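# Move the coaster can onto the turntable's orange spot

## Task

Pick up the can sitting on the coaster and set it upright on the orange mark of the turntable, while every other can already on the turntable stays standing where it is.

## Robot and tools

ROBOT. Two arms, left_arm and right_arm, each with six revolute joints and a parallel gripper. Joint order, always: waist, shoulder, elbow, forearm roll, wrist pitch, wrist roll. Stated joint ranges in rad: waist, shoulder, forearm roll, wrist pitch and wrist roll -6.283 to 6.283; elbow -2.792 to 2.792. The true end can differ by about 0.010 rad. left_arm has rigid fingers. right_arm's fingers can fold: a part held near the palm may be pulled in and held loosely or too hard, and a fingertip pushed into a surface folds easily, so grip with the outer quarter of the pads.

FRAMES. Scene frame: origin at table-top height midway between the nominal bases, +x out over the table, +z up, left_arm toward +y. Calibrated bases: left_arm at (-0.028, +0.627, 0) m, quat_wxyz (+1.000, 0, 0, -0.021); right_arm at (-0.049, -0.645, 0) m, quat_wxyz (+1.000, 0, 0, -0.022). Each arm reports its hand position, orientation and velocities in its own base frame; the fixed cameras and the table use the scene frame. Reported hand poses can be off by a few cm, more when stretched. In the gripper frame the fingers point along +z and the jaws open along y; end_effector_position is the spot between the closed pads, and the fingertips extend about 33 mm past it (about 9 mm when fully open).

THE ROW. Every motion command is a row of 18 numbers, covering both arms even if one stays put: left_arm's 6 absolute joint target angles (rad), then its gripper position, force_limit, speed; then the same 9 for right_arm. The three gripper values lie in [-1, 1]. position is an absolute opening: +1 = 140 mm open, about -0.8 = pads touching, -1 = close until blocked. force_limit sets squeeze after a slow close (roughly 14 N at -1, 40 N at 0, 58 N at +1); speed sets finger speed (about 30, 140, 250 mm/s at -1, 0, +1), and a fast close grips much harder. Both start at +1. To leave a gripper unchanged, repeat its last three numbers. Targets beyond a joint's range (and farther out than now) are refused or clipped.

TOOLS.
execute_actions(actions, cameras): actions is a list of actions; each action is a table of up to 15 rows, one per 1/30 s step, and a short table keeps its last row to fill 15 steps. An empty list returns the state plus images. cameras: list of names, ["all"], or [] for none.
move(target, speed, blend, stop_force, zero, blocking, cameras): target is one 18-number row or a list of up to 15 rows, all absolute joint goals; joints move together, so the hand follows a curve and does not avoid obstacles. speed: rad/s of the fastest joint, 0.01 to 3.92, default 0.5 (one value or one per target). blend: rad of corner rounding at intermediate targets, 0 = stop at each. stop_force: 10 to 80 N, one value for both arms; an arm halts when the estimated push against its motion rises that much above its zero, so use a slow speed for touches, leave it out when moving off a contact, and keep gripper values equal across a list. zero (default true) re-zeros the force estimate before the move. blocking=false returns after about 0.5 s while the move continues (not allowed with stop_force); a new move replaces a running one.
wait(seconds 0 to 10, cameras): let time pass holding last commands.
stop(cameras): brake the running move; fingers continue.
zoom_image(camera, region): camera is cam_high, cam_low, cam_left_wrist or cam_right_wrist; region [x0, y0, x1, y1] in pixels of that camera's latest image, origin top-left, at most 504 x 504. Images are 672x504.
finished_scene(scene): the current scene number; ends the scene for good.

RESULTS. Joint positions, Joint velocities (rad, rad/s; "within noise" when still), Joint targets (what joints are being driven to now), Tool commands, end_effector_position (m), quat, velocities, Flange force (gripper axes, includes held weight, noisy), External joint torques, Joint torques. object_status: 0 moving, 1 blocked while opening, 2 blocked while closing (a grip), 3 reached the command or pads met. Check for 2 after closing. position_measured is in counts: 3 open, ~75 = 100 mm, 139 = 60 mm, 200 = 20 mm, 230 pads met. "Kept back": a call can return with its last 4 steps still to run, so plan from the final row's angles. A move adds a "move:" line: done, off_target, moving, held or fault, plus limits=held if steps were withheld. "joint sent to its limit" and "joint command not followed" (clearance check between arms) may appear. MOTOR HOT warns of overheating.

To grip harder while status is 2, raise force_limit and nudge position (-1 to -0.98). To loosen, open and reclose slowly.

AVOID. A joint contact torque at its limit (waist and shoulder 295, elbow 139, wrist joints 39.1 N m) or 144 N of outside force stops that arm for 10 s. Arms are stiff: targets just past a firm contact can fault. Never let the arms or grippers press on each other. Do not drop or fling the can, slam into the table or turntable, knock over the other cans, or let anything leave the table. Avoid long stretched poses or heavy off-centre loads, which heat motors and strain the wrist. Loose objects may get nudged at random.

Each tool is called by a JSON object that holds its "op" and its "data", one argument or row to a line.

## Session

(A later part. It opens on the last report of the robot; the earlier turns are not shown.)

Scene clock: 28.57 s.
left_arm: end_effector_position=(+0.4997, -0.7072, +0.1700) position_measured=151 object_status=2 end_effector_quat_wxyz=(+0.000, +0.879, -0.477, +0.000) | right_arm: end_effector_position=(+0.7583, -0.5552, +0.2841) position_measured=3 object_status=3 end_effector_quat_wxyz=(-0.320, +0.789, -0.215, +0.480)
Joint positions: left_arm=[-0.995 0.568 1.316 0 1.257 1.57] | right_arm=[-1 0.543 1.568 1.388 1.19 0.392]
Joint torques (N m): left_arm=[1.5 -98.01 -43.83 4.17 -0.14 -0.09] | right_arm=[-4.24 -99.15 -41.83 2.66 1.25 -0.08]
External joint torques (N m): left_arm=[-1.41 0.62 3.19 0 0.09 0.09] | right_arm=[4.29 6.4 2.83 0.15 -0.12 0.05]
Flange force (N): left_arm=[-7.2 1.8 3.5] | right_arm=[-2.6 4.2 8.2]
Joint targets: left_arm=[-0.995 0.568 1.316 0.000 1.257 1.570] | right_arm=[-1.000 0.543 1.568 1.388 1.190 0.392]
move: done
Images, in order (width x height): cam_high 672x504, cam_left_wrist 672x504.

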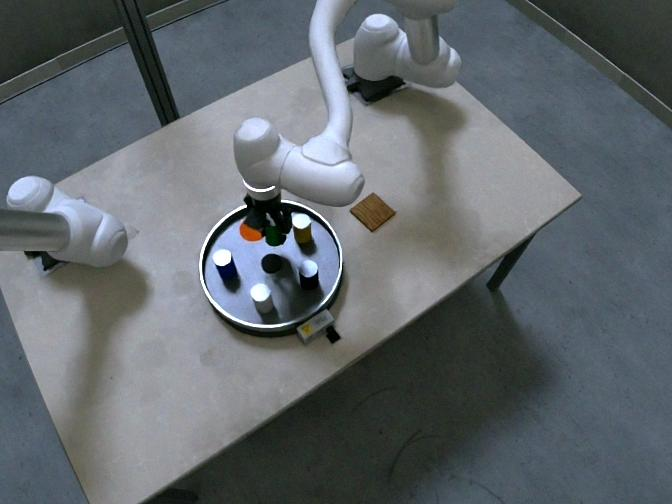

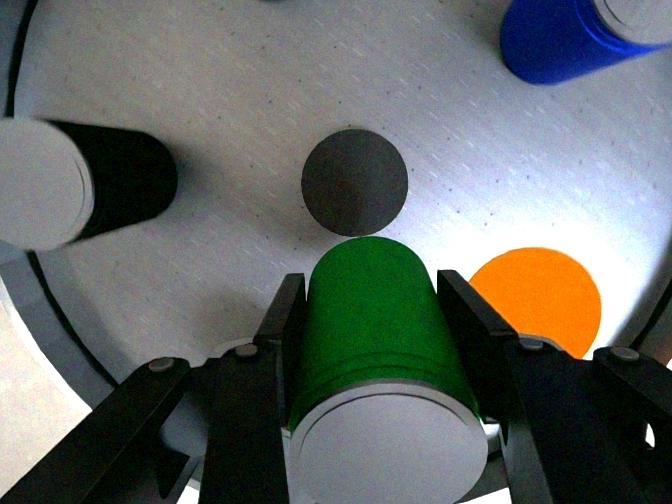

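{"op": "execute_actions", "data": {
  "actions": []
}}

{"op": "zoom_image", "data": {
  "camera": "cam_low",
  "region": [400, 140, 520, 270]
}}

{"op": "zoom_image", "data": {
  "camera": "cam_high",
  "region": [210, 170, 330, 290]
}}

Scene clock: 28.90 s.
left_arm: end_effector_position=(+0.4997, -0.7072, +0.1701) position_measured=151 object_status=2 end_effector_quat_wxyz=(+0.000, +0.879, -0.477, +0.000) | right_arm: end_effector_position=(+0.7583, -0.5552, +0.2841) position_measured=3 object_status=3 end_effector_quat_wxyz=(-0.320, +0.789, -0.215, +0.480)
Joint positions: left_arm=[-0.995 0.568 1.316 0 1.257 1.57] | right_arm=[-1 0.543 1.568 1.388 1.19 0.392]
Joint velocities: within noise
Joint torques (N m): left_arm=[2.09 -97.84 -43.84 4.08 -0.16 -0.09] | right_arm=[-4.23 -99.56 -41.79 2.67 1.28 -0.08]
External joint torques (N m): left_arm=[-2.27 0.28 3.09 0.09 0.1 0.09] | right_arm=[4.2 6.85 2.8 0.14 -0.15 0.04]
Flange force (N): left_arm=[-7.4 2.8 3.2] | right_arm=[-2.3 4.9 8.4]
Joint targets: left_arm=[-0.995 0.568 1.316 0.000 1.257 1.570] | right_arm=[-1.000 0.543 1.568 1.388 1.190 0.392]
Tool commands: left_gripper/position=-1.0 left_gripper/force_limit=-0.5 left_gripper/speed=-1.0 right_gripper/position=+1.0 right_gripper/force_limit=+1.0 right_gripper/speed=+1.0

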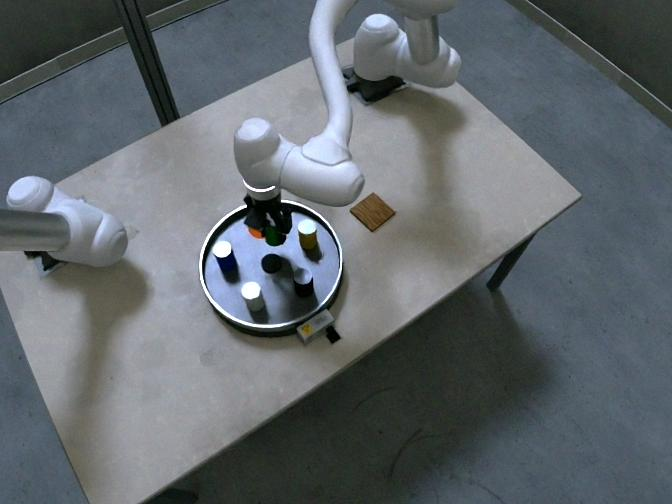

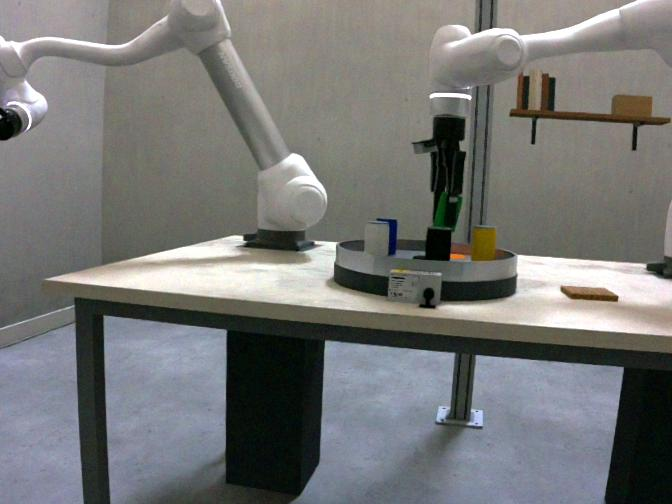

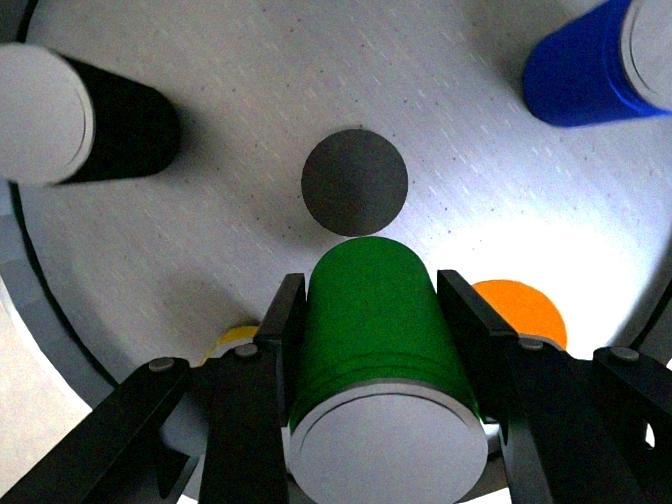

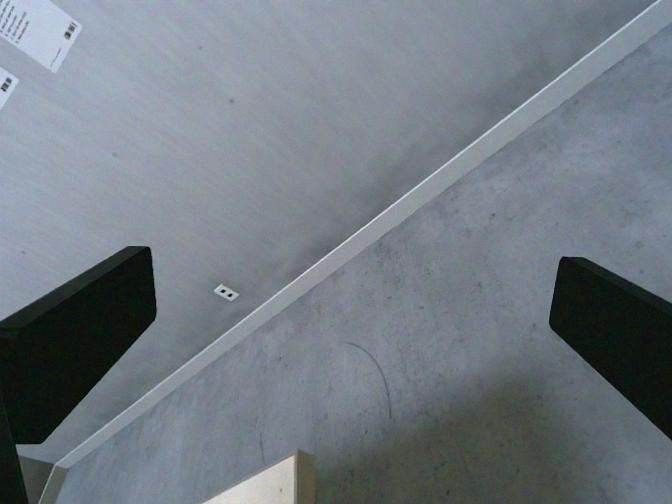

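Scaled by 3.877 from the camera's 672x504 image, which has a finer 960x720 frame.

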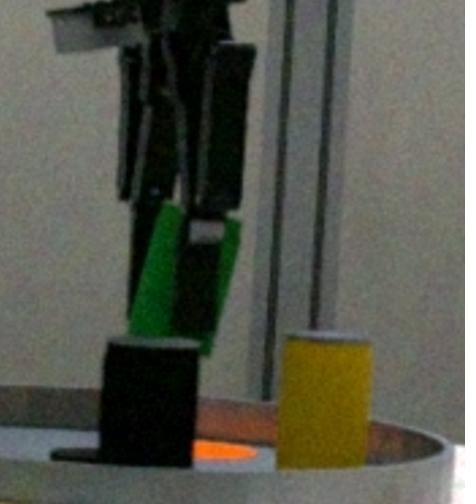

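Scaled by 4.200 from the camera's 672x504 image, which has a finer 960x720 frame.

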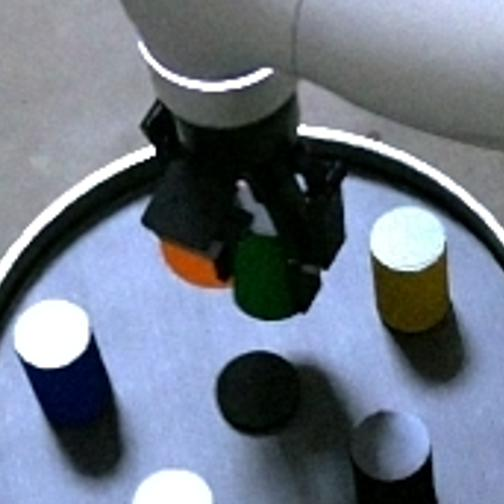

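{"op": "move", "data": {
  "target": [
    [-0.9955,0.5681,1.3164,0,1.2571,1.57,-0.98,0,-1,-1.0,0.543,1.568,1.388,1.19,0.392,1,1,1],
    [-0.9955,0.7141,1.0559,0,1.6416,1.57,-0.98,0,-1,-1.0,0.543,1.568,1.388,1.19,0.392,1,1,1]
  ],
  "speed": 0.3,
  "cameras": ["cam_low","cam_left_wrist"]
}}

{"op": "zoom_image", "data": {
  "camera": "cam_low",
  "region": [400, 140, 520, 270]
}}

Scene clock: 31.57 s.
left_arm: end_effector_position=(+0.4997, -0.7072, +0.1899) position_measured=153 object_status=2 end_effector_quat_wxyz=(-0.064, +0.871, -0.473, -0.118) | right_arm: end_effector_position=(+0.7583, -0.5552, +0.2841) position_measured=3 object_status=3 end_effector_quat_wxyz=(-0.320, +0.789, -0.215, +0.480)
Joint positions: left_arm=[-0.995 0.714 1.056 0 1.642 1.57] | right_arm=[-1 0.543 1.568 1.388 1.19 0.392]
Joint torques (N m): left_arm=[2.31 -110.67 -44.44 4.27 0.61 -0.02] | right_arm=[-4.13 -99.41 -41.69 2.67 1.24 -0.06]
External joint torques (N m): left_arm=[-2.31 0.63 3.32 0.02 0.09 0.02] | right_arm=[4.19 6.7 2.72 0.13 -0.11 0.03]
Flange force (N): left_arm=[-7.8 2.7 6.3] | right_arm=[-2.2 4.8 8.3]
Joint targets: left_arm=[-0.995 0.714 1.056 0.000 1.642 1.570] | right_arm=[-1.000 0.543 1.568 1.388 1.190 0.392]
move: done
Images, in order (width x height): cam_low 672x504, cam_left_wrist 672x504.

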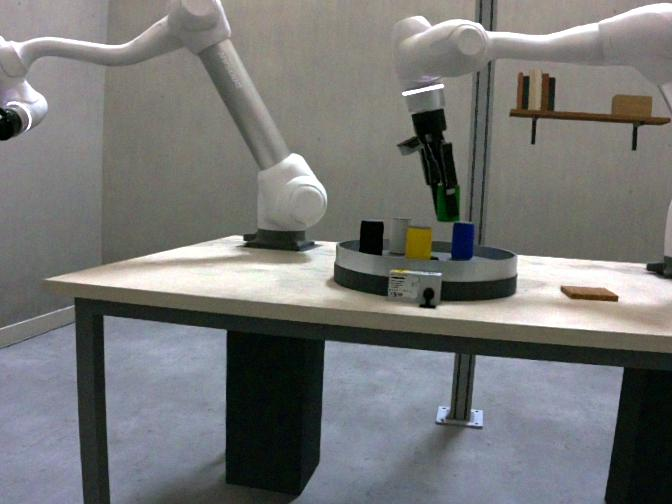

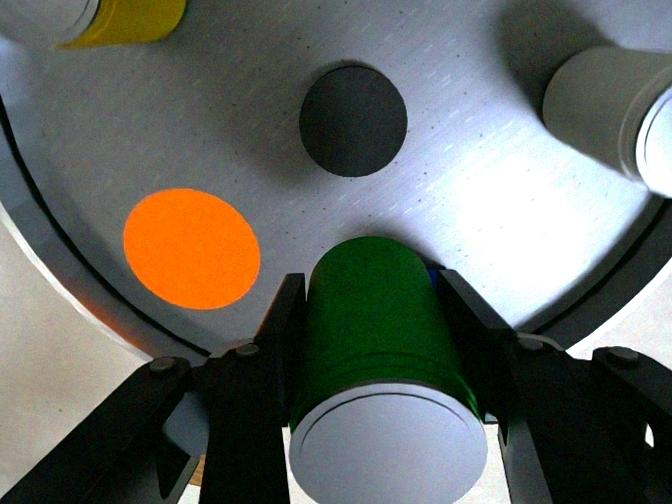

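Scaled by 3.877 from the camera's 672x504 image, which has a finer 960x720 frame.

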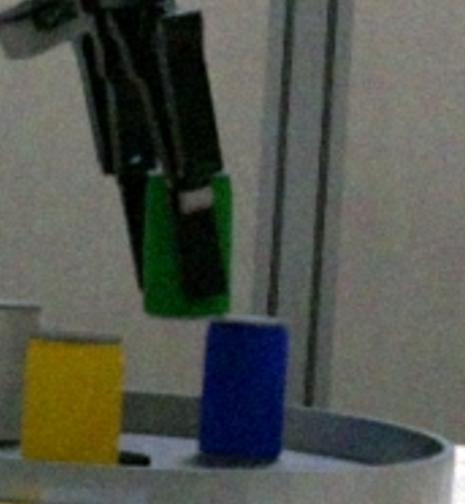

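{"op": "move", "data": {
  "target": [-0.9955,0.7481,1.1342,0,1.5293,1.57,-0.98,0,-1,-1.0,0.543,1.568,1.388,1.19,0.392,1,1,1],
  "speed": 0.2
}}

{"op": "move", "data": {
  "target": [-0.9955,0.7688,1.1634,0,1.4794,1.57,-0.98,0,-1,-1.0,0.543,1.568,1.388,1.19,0.392,1,1,1],
  "speed": 0.02,
  "stop_force": 10,
  "cameras": ["cam_low"]
}}

{"op": "zoom_image", "data": {
  "camera": "cam_low",
  "region": [400, 140, 520, 270]
}}

{"op": "move", "data": {
  "target": [-0.9955,0.7481,1.1342,0,1.5293,1.57,-0.98,0,-1,-1.0,0.543,1.568,1.388,1.19,0.392,1,1,1],
  "speed": 0.2,
  "cameras": ["cam_low","cam_left_wrist"]
}}

{"op": "zoom_image", "data": {
  "camera": "cam_low",
  "region": [400, 140, 520, 270]
}}

Scene clock: 32.73 s.
left_arm: end_effector_position=(+0.4997, -0.7071, +0.1152) position_measured=153 object_status=2 end_effector_quat_wxyz=(-0.064, +0.871, -0.473, -0.118) | right_arm: end_effector_position=(+0.7583, -0.5552, +0.2841) position_measured=3 object_status=3 end_effector_quat_wxyz=(-0.320, +0.789, -0.215, +0.480)
Joint positions: left_arm=[-0.995 0.748 1.134 0 1.529 1.57] | right_arm=[-1 0.543 1.568 1.388 1.19 0.392]
Joint torques (N m): left_arm=[2.03 -111.56 -43.25 4.03 0.67 -0.07] | right_arm=[-3.86 -99.5 -41.73 2.7 1.25 -0.09]
External joint torques (N m): left_arm=[-2.55 -0.01 3.26 0.13 0.02 0.07] | right_arm=[3.86 6.7 2.69 0.12 -0.12 0.06]
Flange force (N): left_arm=[-8.8 2.9 5.4] | right_arm=[-2.1 4.9 7.9]
Joint targets: left_arm=[-0.995 0.748 1.134 0.000 1.529 1.570] | right_arm=[-1.000 0.543 1.568 1.388 1.190 0.392]
move: done

Scene clock: 34.17 s.
left_arm: end_effector_position=(+0.4997, -0.7072, +0.1033) position_measured=153 object_status=2 end_effector_quat_wxyz=(-0.064, +0.871, -0.473, -0.118) | right_arm: end_effector_position=(+0.7583, -0.5552, +0.2841) position_measured=3 object_status=3 end_effector_quat_wxyz=(-0.320, +0.789, -0.215, +0.480)
Joint positions: left_arm=[-0.995 0.755 1.144 0 1.513 1.57] | right_arm=[-1 0.543 1.568 1.388 1.19 0.392]
Joint torques (N m): left_arm=[-0.18 -101.14 -40.34 3.29 -2.54 0.05] | right_arm=[-4.3 -99.53 -41.72 2.67 1.26 -0.1]
External joint torques (N m): left_arm=[0.4 -10.49 0.73 0.85 3.24 -0.05] | right_arm=[4.31 6.75 2.69 0.13 -0.12 0.06]
Flange force (N): left_arm=[-17.5 -0.1 -5.5] | right_arm=[-2.0 4.8 8.5]
Joint targets: left_arm=[-0.995 0.755 1.144 0.000 1.513 1.570] | right_arm=[-1.000 0.543 1.568 1.388 1.190 0.392]
move: contact (left_arm); left_arm: the wrist pitch is farthest, 0.033 rad from its target
Images, in order (width x height): cam_low 672x504.

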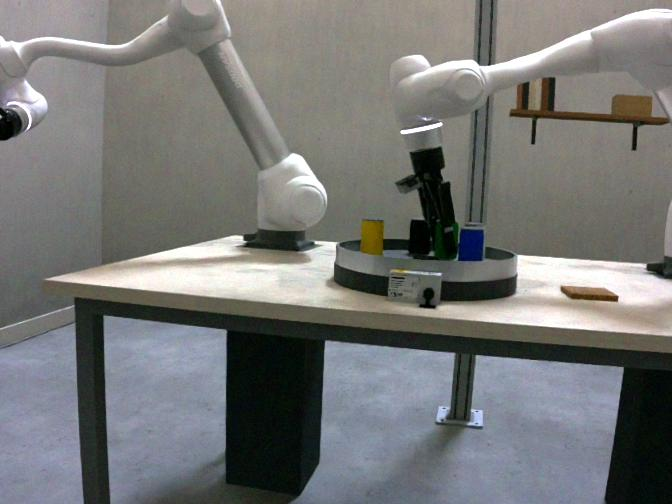

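Scaled by 3.877 from the camera's 672x504 image, which has a finer 960x720 frame.

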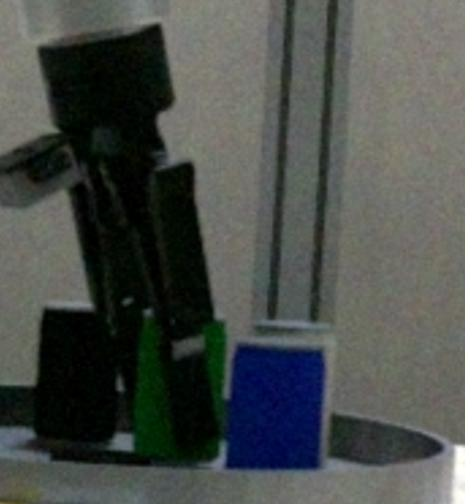

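Scene clock: 34.87 s.
left_arm: end_effector_position=(+0.4997, -0.7071, +0.1151) position_measured=153 object_status=2 end_effector_quat_wxyz=(-0.064, +0.871, -0.473, -0.118) | right_arm: end_effector_position=(+0.7583, -0.5552, +0.2841) position_measured=3 object_status=3 end_effector_quat_wxyz=(-0.320, +0.789, -0.215, +0.480)
Joint positions: left_arm=[-0.995 0.748 1.134 0 1.529 1.57] | right_arm=[-1 0.543 1.568 1.388 1.19 0.392]
Joint torques (N m): left_arm=[2.27 -111.95 -42.94 4.09 0.67 -0.1] | right_arm=[-4.35 -99.33 -41.86 2.65 1.27 -0.08]
External joint torques (N m): left_arm=[-2.26 0.72 3.12 0.07 0.02 0.1] | right_arm=[4.35 6.66 2.92 0.15 -0.13 0.05]
Flange force (N): left_arm=[-7.1 2.5 5.3] | right_arm=[-2.6 4.5 8.4]
Joint targets: left_arm=[-0.995 0.748 1.134 0.000 1.529 1.570] | right_arm=[-1.000 0.543 1.568 1.388 1.190 0.392]
move: done
Images, in order (width x height): cam_low 672x504, cam_left_wrist 672x504.

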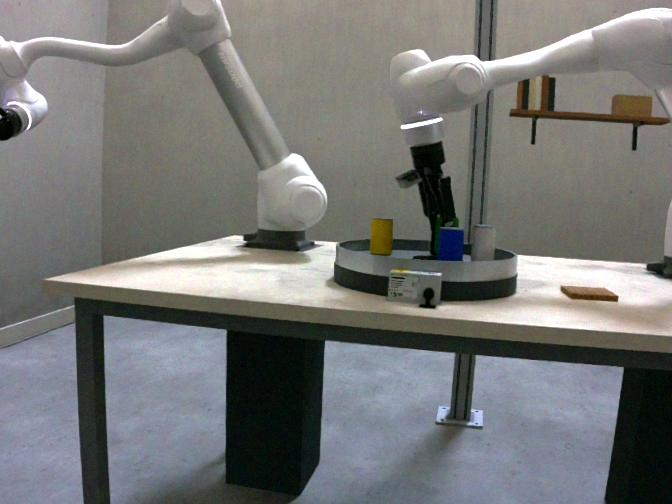

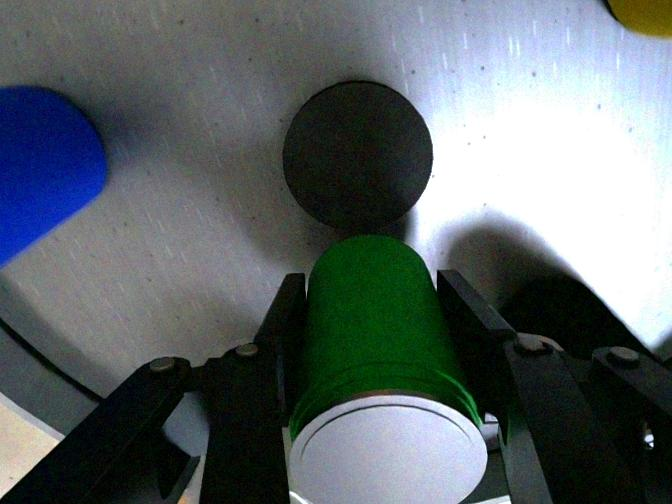

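Scaled by 3.877 from the camera's 672x504 image, which has a finer 960x720 frame.

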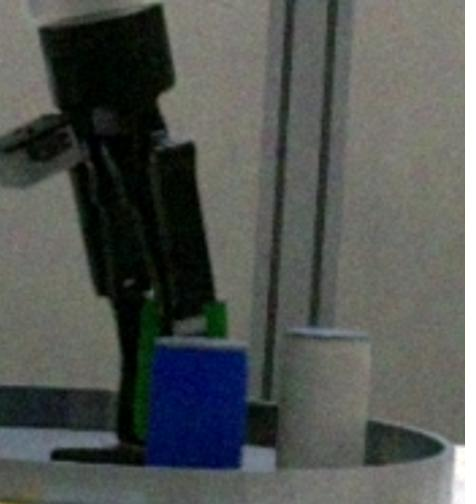

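{"op": "move", "data": {
  "target": [
    [-0.9955,0.7141,1.0559,0,1.6416,1.57,-0.98,0,-1,-1.0,0.543,1.568,1.388,1.19,0.392,1,1,1],
    [-0.8445,0.8003,0.6424,0,1.9689,1.57,-0.98,0,-1,-1.0,0.543,1.568,1.388,1.19,0.392,1,1,1]
  ],
  "speed": 0.3,
  "blend": 0.02
}}

{"op": "move", "data": {
  "target": [-0.8445,0.7945,0.8596,0,1.7575,1.57,-0.98,0,-1,-1.0,0.543,1.568,1.388,1.19,0.392,1,1,1],
  "speed": 0.22,
  "cameras": ["cam_left_wrist","cam_high"]
}}

{"op": "wait", "data": {
  "seconds": 3,
  "cameras": ["cam_left_wrist"]
}}

{"op": "wait", "data": {
  "seconds": 1,
  "cameras": ["cam_left_wrist"]
}}

Scene clock: 38.40 s.
left_arm: end_effector_position=(+0.6305, -0.6579, +0.3352) position_measured=153 object_status=2 end_effector_quat_wxyz=(-0.055, +0.904, -0.406, -0.123) | right_arm: end_effector_position=(+0.7583, -0.5552, +0.2841) position_measured=3 object_status=3 end_effector_quat_wxyz=(-0.320, +0.789, -0.215, +0.480)
Joint positions: left_arm=[-0.845 0.8 0.642 0 1.969 1.57] | right_arm=[-1 0.543 1.568 1.388 1.19 0.392]
Joint torques (N m): left_arm=[2.13 -116.76 -44.75 4.22 0.67 -0.04] | right_arm=[-4.22 -99.61 -41.71 2.65 1.24 -0.09]
External joint torques (N m): left_arm=[-2 -0.48 3.12 0.13 0.03 0.04] | right_arm=[4.21 6.87 2.69 0.16 -0.1 0.06]
Flange force (N): left_arm=[-13.6 2.5 11.7] | right_arm=[-2.0 5.0 8.4]
Joint targets: left_arm=[-0.845 0.800 0.642 0.000 1.969 1.570] | right_arm=[-1.000 0.543 1.568 1.388 1.190 0.392]
move: done

Scene clock: 39.73 s.
left_arm: end_effector_position=(+0.6306, -0.6580, +0.2200) position_measured=153 object_status=2 end_effector_quat_wxyz=(-0.055, +0.904, -0.406, -0.123) | right_arm: end_effector_position=(+0.7583, -0.5552, +0.2841) position_measured=3 object_status=3 end_effector_quat_wxyz=(-0.320, +0.789, -0.215, +0.480)
Joint positions: left_arm=[-0.844 0.794 0.86 0 1.758 1.57] | right_arm=[-1 0.543 1.568 1.388 1.19 0.392]
Joint torques (N m): left_arm=[1.68 -116.61 -45.13 4.35 0.68 -0.01] | right_arm=[-4.12 -99.31 -41.85 2.71 1.27 -0.07]
External joint torques (N m): left_arm=[-1.24 -0.97 3.09 0.05 0.02 0.01] | right_arm=[4.11 6.48 2.77 0.1 -0.14 0.04]
Flange force (N): left_arm=[-12.1 1.7 7.9] | right_arm=[-2.4 4.5 8.1]
Joint targets: left_arm=[-0.845 0.794 0.860 0.000 1.757 1.570] | right_arm=[-1.000 0.543 1.568 1.388 1.190 0.392]
move: done
Images, in order (width x height): cam_high 672x504, cam_left_wrist 672x504.

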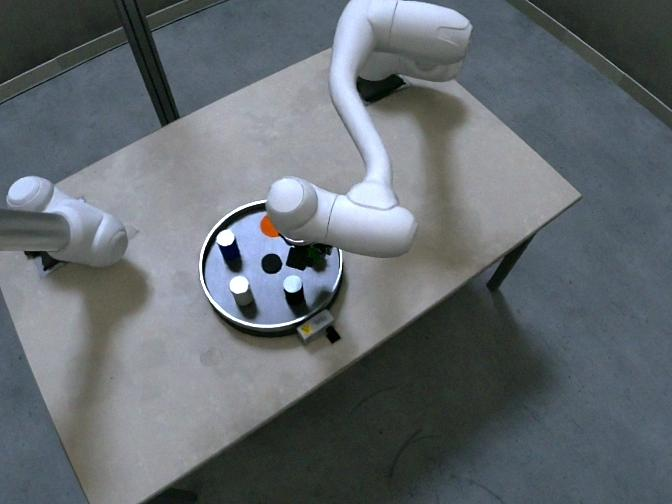

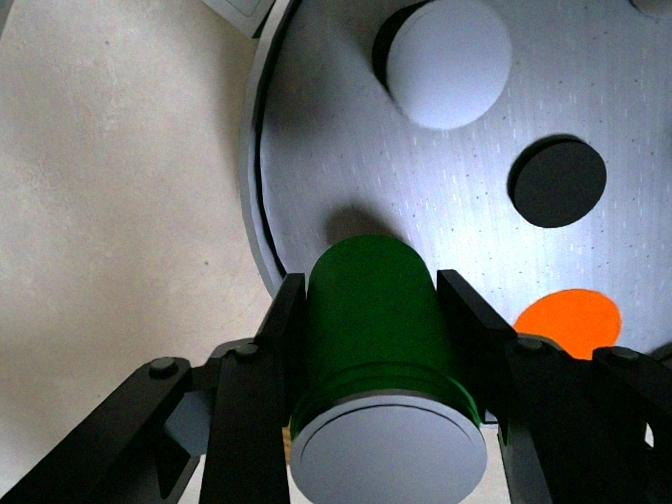

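Scene clock: 42.73 s.
left_arm: end_effector_position=(+0.6306, -0.6580, +0.2199) position_measured=153 object_status=2 end_effector_quat_wxyz=(-0.055, +0.904, -0.406, -0.123) | right_arm: end_effector_position=(+0.7583, -0.5552, +0.2841) position_measured=3 object_status=3 end_effector_quat_wxyz=(-0.320, +0.789, -0.215, +0.480)
Joint positions: left_arm=[-0.844 0.794 0.86 0 1.757 1.57] | right_arm=[-1 0.543 1.568 1.388 1.19 0.392]
Joint torques (N m): left_arm=[1.78 -117.18 -44.84 4.34 0.75 -0.05] | right_arm=[-4.14 -99.38 -41.77 2.65 1.25 -0.08]
External joint torques (N m): left_arm=[-2.36 0.32 3.03 0.01 -0.06 0.06] | right_arm=[4.19 6.6 2.73 0.15 -0.12 0.04]
Flange force (N): left_arm=[-9.3 2.7 7.4] | right_arm=[-2.3 4.6 8.2]
Joint targets: left_arm=[-0.845 0.794 0.860 0.000 1.757 1.570] | right_arm=[-1.000 0.543 1.568 1.388 1.190 0.392]
Tool commands: left_gripper/position=-0.98 left_gripper/force_limit=+0.0 left_gripper/speed=-1.0 right_gripper/position=+1.0 right_gripper/force_limit=+1.0 right_gripper/speed=+1.0
wait: 3.00 s; at rest by 0.17 s
Images, in order (width x height): cam_left_wrist 672x504.

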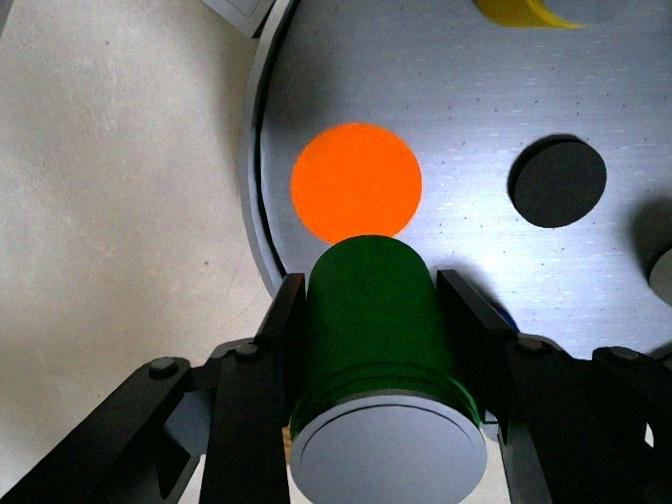

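Scene clock: 43.73 s.
left_arm: end_effector_position=(+0.6306, -0.6580, +0.2199) position_measured=153 object_status=2 end_effector_quat_wxyz=(-0.055, +0.904, -0.406, -0.123) | right_arm: end_effector_position=(+0.7583, -0.5552, +0.2841) position_measured=3 object_status=3 end_effector_quat_wxyz=(-0.320, +0.789, -0.215, +0.480)
Joint positions: left_arm=[-0.844 0.794 0.86 0 1.757 1.57] | right_arm=[-1 0.543 1.568 1.388 1.19 0.392]
Joint torques (N m): left_arm=[1.63 -117.18 -45.06 4.34 0.73 -0.11] | right_arm=[-4.27 -99.2 -41.65 2.64 1.25 -0.07]
External joint torques (N m): left_arm=[-1.48 -0.23 3.07 0.04 -0.03 0.11] | right_arm=[4.28 6.42 2.61 0.16 -0.12 0.04]
Flange force (N): left_arm=[-10.6 1.8 7.6] | right_arm=[-2.1 4.4 8.3]
Joint targets: left_arm=[-0.845 0.794 0.860 0.000 1.757 1.570] | right_arm=[-1.000 0.543 1.568 1.388 1.190 0.392]
Tool commands: left_gripper/position=-0.98 left_gripper/force_limit=+0.0 left_gripper/speed=-1.0 right_gripper/position=+1.0 right_gripper/force_limit=+1.0 right_gripper/speed=+1.0
wait: 1.00 s; at rest by 0.17 s
Images, in order (width x height): cam_left_wrist 672x504.

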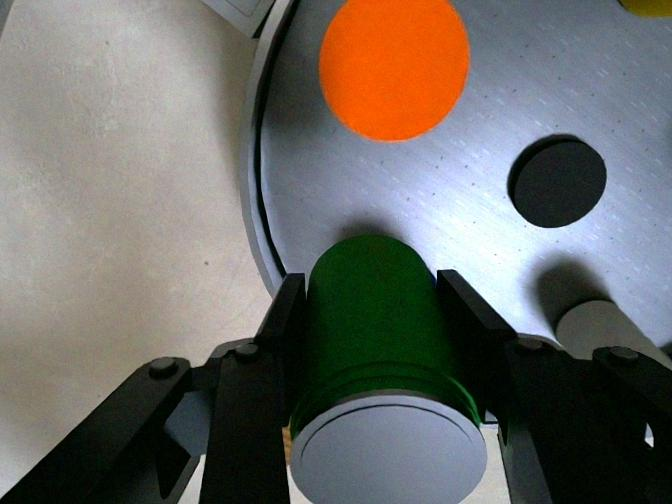

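{"op": "wait", "data": {
  "seconds": 5.5
}}

Scene clock: 49.43 s.
left_arm: end_effector_position=(+0.6306, -0.6580, +0.2199) position_measured=153 object_status=2 end_effector_quat_wxyz=(-0.055, +0.904, -0.406, -0.123) | right_arm: end_effector_position=(+0.7583, -0.5552, +0.2841) position_measured=3 object_status=3 end_effector_quat_wxyz=(-0.320, +0.789, -0.215, +0.480)
Joint positions: left_arm=[-0.844 0.795 0.86 0 1.757 1.57] | right_arm=[-1 0.543 1.568 1.388 1.19 0.392]
Joint torques (N m): left_arm=[1.78 -117.19 -45.16 4.38 0.66 -0.1] | right_arm=[-4.32 -99.47 -41.73 2.68 1.25 -0.11]
External joint torques (N m): left_arm=[-1.41 -0.15 3.21 0.01 0.04 0.1] | right_arm=[4.34 6.78 2.77 0.11 -0.11 0.07]
Flange force (N): left_arm=[-10.8 1.7 7.8] | right_arm=[-2.2 4.7 8.5]
Joint targets: left_arm=[-0.845 0.794 0.860 0.000 1.757 1.570] | right_arm=[-1.000 0.543 1.568 1.388 1.190 0.392]
Tool commands: left_gripper/position=-0.98 left_gripper/force_limit=+0.0 left_gripper/speed=-1.0 right_gripper/position=+1.0 right_gripper/force_limit=+1.0 right_gripper/speed=+1.0
wait: 5.50 s; at rest from the start

{"op": "wait", "data": {
  "seconds": 1.95
}}

{"op": "move", "data": {
  "target": [-0.8445,0.8342,0.9971,0,1.5803,1.57,-0.98,0,-1,-1.0,0.543,1.568,1.388,1.19,0.392,1,1,1],
  "speed": 0.22
}}

{"op": "execute_actions", "data": {
  "actions": [
    [[-0.8445,0.8342,0.9971,0,1.5803,1.57,0.18,0,0,-1.0,0.543,1.568,1.388,1.19,0.392,1,1,1]]
  ]
}}

{"op": "move", "data": {
  "target": [-0.8445,0.8003,0.6424,0,1.9689,1.57,0.18,0,0,-1.0,0.543,1.568,1.388,1.19,0.392,1,1,1],
  "speed": 0.5,
  "cameras": ["cam_high","cam_low","cam_left_wrist"]
}}

Scene clock: 51.63 s.
left_arm: end_effector_position=(+0.6306, -0.6580, +0.2199) position_measured=153 object_status=2 end_effector_quat_wxyz=(-0.055, +0.904, -0.406, -0.123) | right_arm: end_effector_position=(+0.7583, -0.5552, +0.2841) position_measured=3 object_status=3 end_effector_quat_wxyz=(-0.320, +0.789, -0.215, +0.480)
Joint positions: left_arm=[-0.844 0.795 0.86 0 1.757 1.57] | right_arm=[-1 0.543 1.568 1.388 1.19 0.392]
Joint torques (N m): left_arm=[2.13 -116.88 -45.09 4.17 0.71 -0.06] | right_arm=[-4.06 -99.35 -41.75 2.69 1.25 -0.06]
External joint torques (N m): left_arm=[-2.11 -0.17 3.22 0.2 -0.02 0.06] | right_arm=[4.04 6.63 2.77 0.12 -0.12 0.02]
Flange force (N): left_arm=[-10.9 2.4 8.0] | right_arm=[-2.3 4.7 8.1]
Joint targets: left_arm=[-0.845 0.794 0.860 0.000 1.757 1.570] | right_arm=[-1.000 0.543 1.568 1.388 1.190 0.392]
Tool commands: left_gripper/position=-0.98 left_gripper/force_limit=+0.0 left_gripper/speed=-1.0 right_gripper/position=+1.0 right_gripper/force_limit=+1.0 right_gripper/speed=+1.0
wait: 1.97 s; at rest from the start

Scene clock: 52.80 s.
left_arm: end_effector_position=(+0.6306, -0.6580, +0.1046) position_measured=153 object_status=2 end_effector_quat_wxyz=(-0.055, +0.904, -0.406, -0.123) | right_arm: end_effector_position=(+0.7583, -0.5552, +0.2841) position_measured=3 object_status=3 end_effector_quat_wxyz=(-0.320, +0.789, -0.215, +0.480)
Joint positions: left_arm=[-0.844 0.834 0.997 0 1.58 1.57] | right_arm=[-1 0.543 1.568 1.388 1.19 0.392]
Joint torques (N m): left_arm=[2.06 -119.41 -43.82 4.2 0.64 -0.02] | right_arm=[-3.97 -99.24 -41.67 2.67 1.31 -0.09]
External joint torques (N m): left_arm=[-1.65 0.07 3 0.07 0.06 0.03] | right_arm=[3.91 6.53 2.69 0.14 -0.18 0.05]
Flange force (N): left_arm=[-9.0 2.0 5.4] | right_arm=[-2.2 4.7 7.9]
Joint targets: left_arm=[-0.845 0.834 0.997 0.000 1.580 1.570] | right_arm=[-1.000 0.543 1.568 1.388 1.190 0.392]
move: done

Scene clock: 53.17 s.
left_arm: end_effector_position=(+0.6306, -0.6580, +0.1045) position_measured=107 object_status=0 end_effector_quat_wxyz=(-0.055, +0.904, -0.406, -0.123) | right_arm: end_effector_position=(+0.7583, -0.5552, +0.2841) position_measured=3 object_status=3 end_effector_quat_wxyz=(-0.320, +0.789, -0.215, +0.480)
Joint positions: left_arm=[-0.844 0.834 0.997 0 1.58 1.57] | right_arm=[-1 0.543 1.568 1.388 1.19 0.392]
Joint torques (N m): left_arm=[1.48 -117.56 -42.96 4.24 0.58 -0.09] | right_arm=[-4.21 -99.3 -41.71 2.66 1.26 -0.05]
External joint torques (N m): left_arm=[-0.69 -1.21 2.36 0.02 0.1 0.09] | right_arm=[4.25 6.52 2.68 0.15 -0.13 0.01]
Flange force (N): left_arm=[-9.4 0.9 4.1] | right_arm=[-2.2 4.6 8.3]
Joint targets: left_arm=[-0.845 0.834 0.997 0.000 1.580 1.570] | right_arm=[-1.000 0.543 1.568 1.388 1.190 0.392]
Kept back: 4 steps.
Step readings (joint positions of left_arm | right_arm):
0: [-0.844 0.834 0.997 0.000 1.580 1.570] | [-1.000 0.543 1.568 1.388 1.190 0.392]
1: [-0.844 0.834 0.997 0.000 1.580 1.570] | [-1.000 0.543 1.568 1.388 1.190 0.392]
2: [-0.844 0.834 0.997 0.000 1.580 1.570] | [-1.000 0.543 1.568 1.388 1.190 0.392]
4: [-0.844 0.834 0.997 0.000 1.580 1.570] | [-1.000 0.543 1.568 1.388 1.190 0.392]
8: [-0.844 0.834 0.997 0.000 1.580 1.570] | [-1.000 0.543 1.568 1.388 1.190 0.392]

Scene clock: 54.70 s.
left_arm: end_effector_position=(+0.6305, -0.6579, +0.3352) position_measured=107 object_status=3 end_effector_quat_wxyz=(-0.055, +0.904, -0.406, -0.123) | right_arm: end_effector_position=(+0.7583, -0.5552, +0.2841) position_measured=3 object_status=3 end_effector_quat_wxyz=(-0.320, +0.789, -0.215, +0.480)
Joint positions: left_arm=[-0.844 0.8 0.642 0 1.969 1.57] | right_arm=[-1 0.543 1.568 1.388 1.19 0.392]
Joint torques (N m): left_arm=[2.06 -115.75 -44.02 4.33 0.54 -0.08] | right_arm=[-4.37 -99.33 -41.72 2.67 1.27 -0.1]
External joint torques (N m): left_arm=[-2.06 -1.81 2.27 0.03 0.15 0.08] | right_arm=[4.38 6.58 2.7 0.14 -0.13 0.07]
Flange force (N): left_arm=[-13.3 2.5 9.7] | right_arm=[-2.1 4.5 8.5]
Joint targets: left_arm=[-0.845 0.800 0.642 0.000 1.969 1.570] | right_arm=[-1.000 0.543 1.568 1.388 1.190 0.392]
move: done
Images, in order (width x height): cam_high 672x504, cam_low 672x504, cam_left_wrist 672x504.

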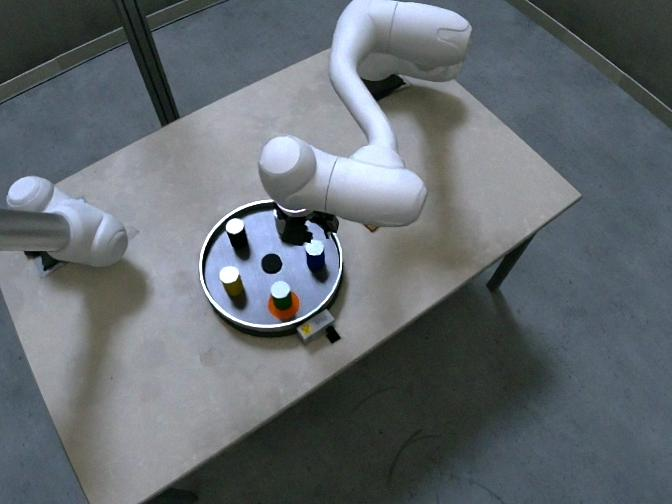

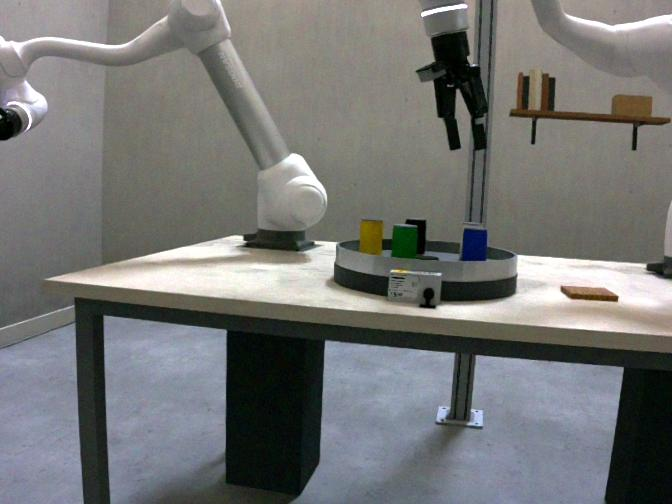

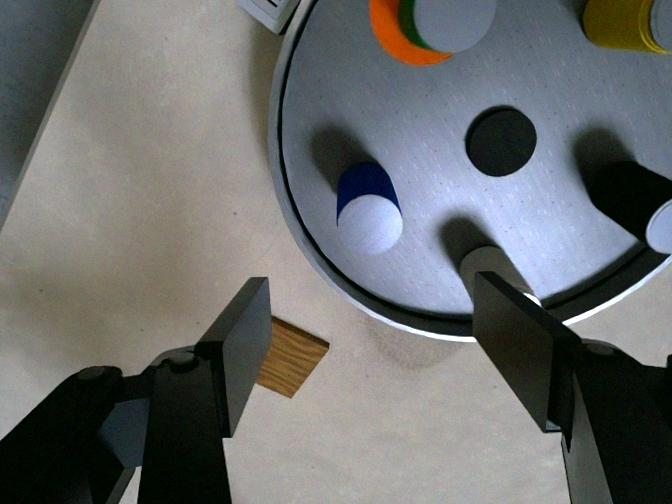

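Placed. Check centering.

{"op": "zoom_image", "data": {
  "camera": "cam_high",
  "region": [230, 250, 340, 340]
}}

Scaled by 4.582 from the camera's 672x504 image, which has a finer 960x720 frame.

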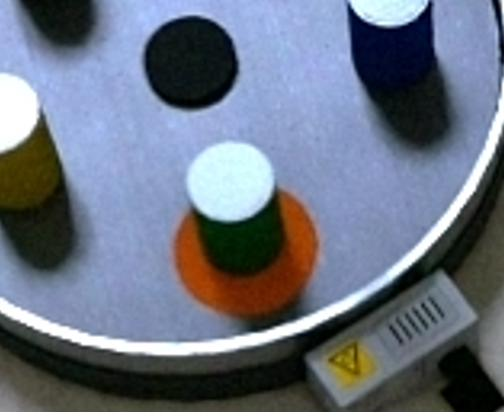

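{"op": "finished_scene", "data": {
  "scene": 1
}}

The scene is finished: the task was done.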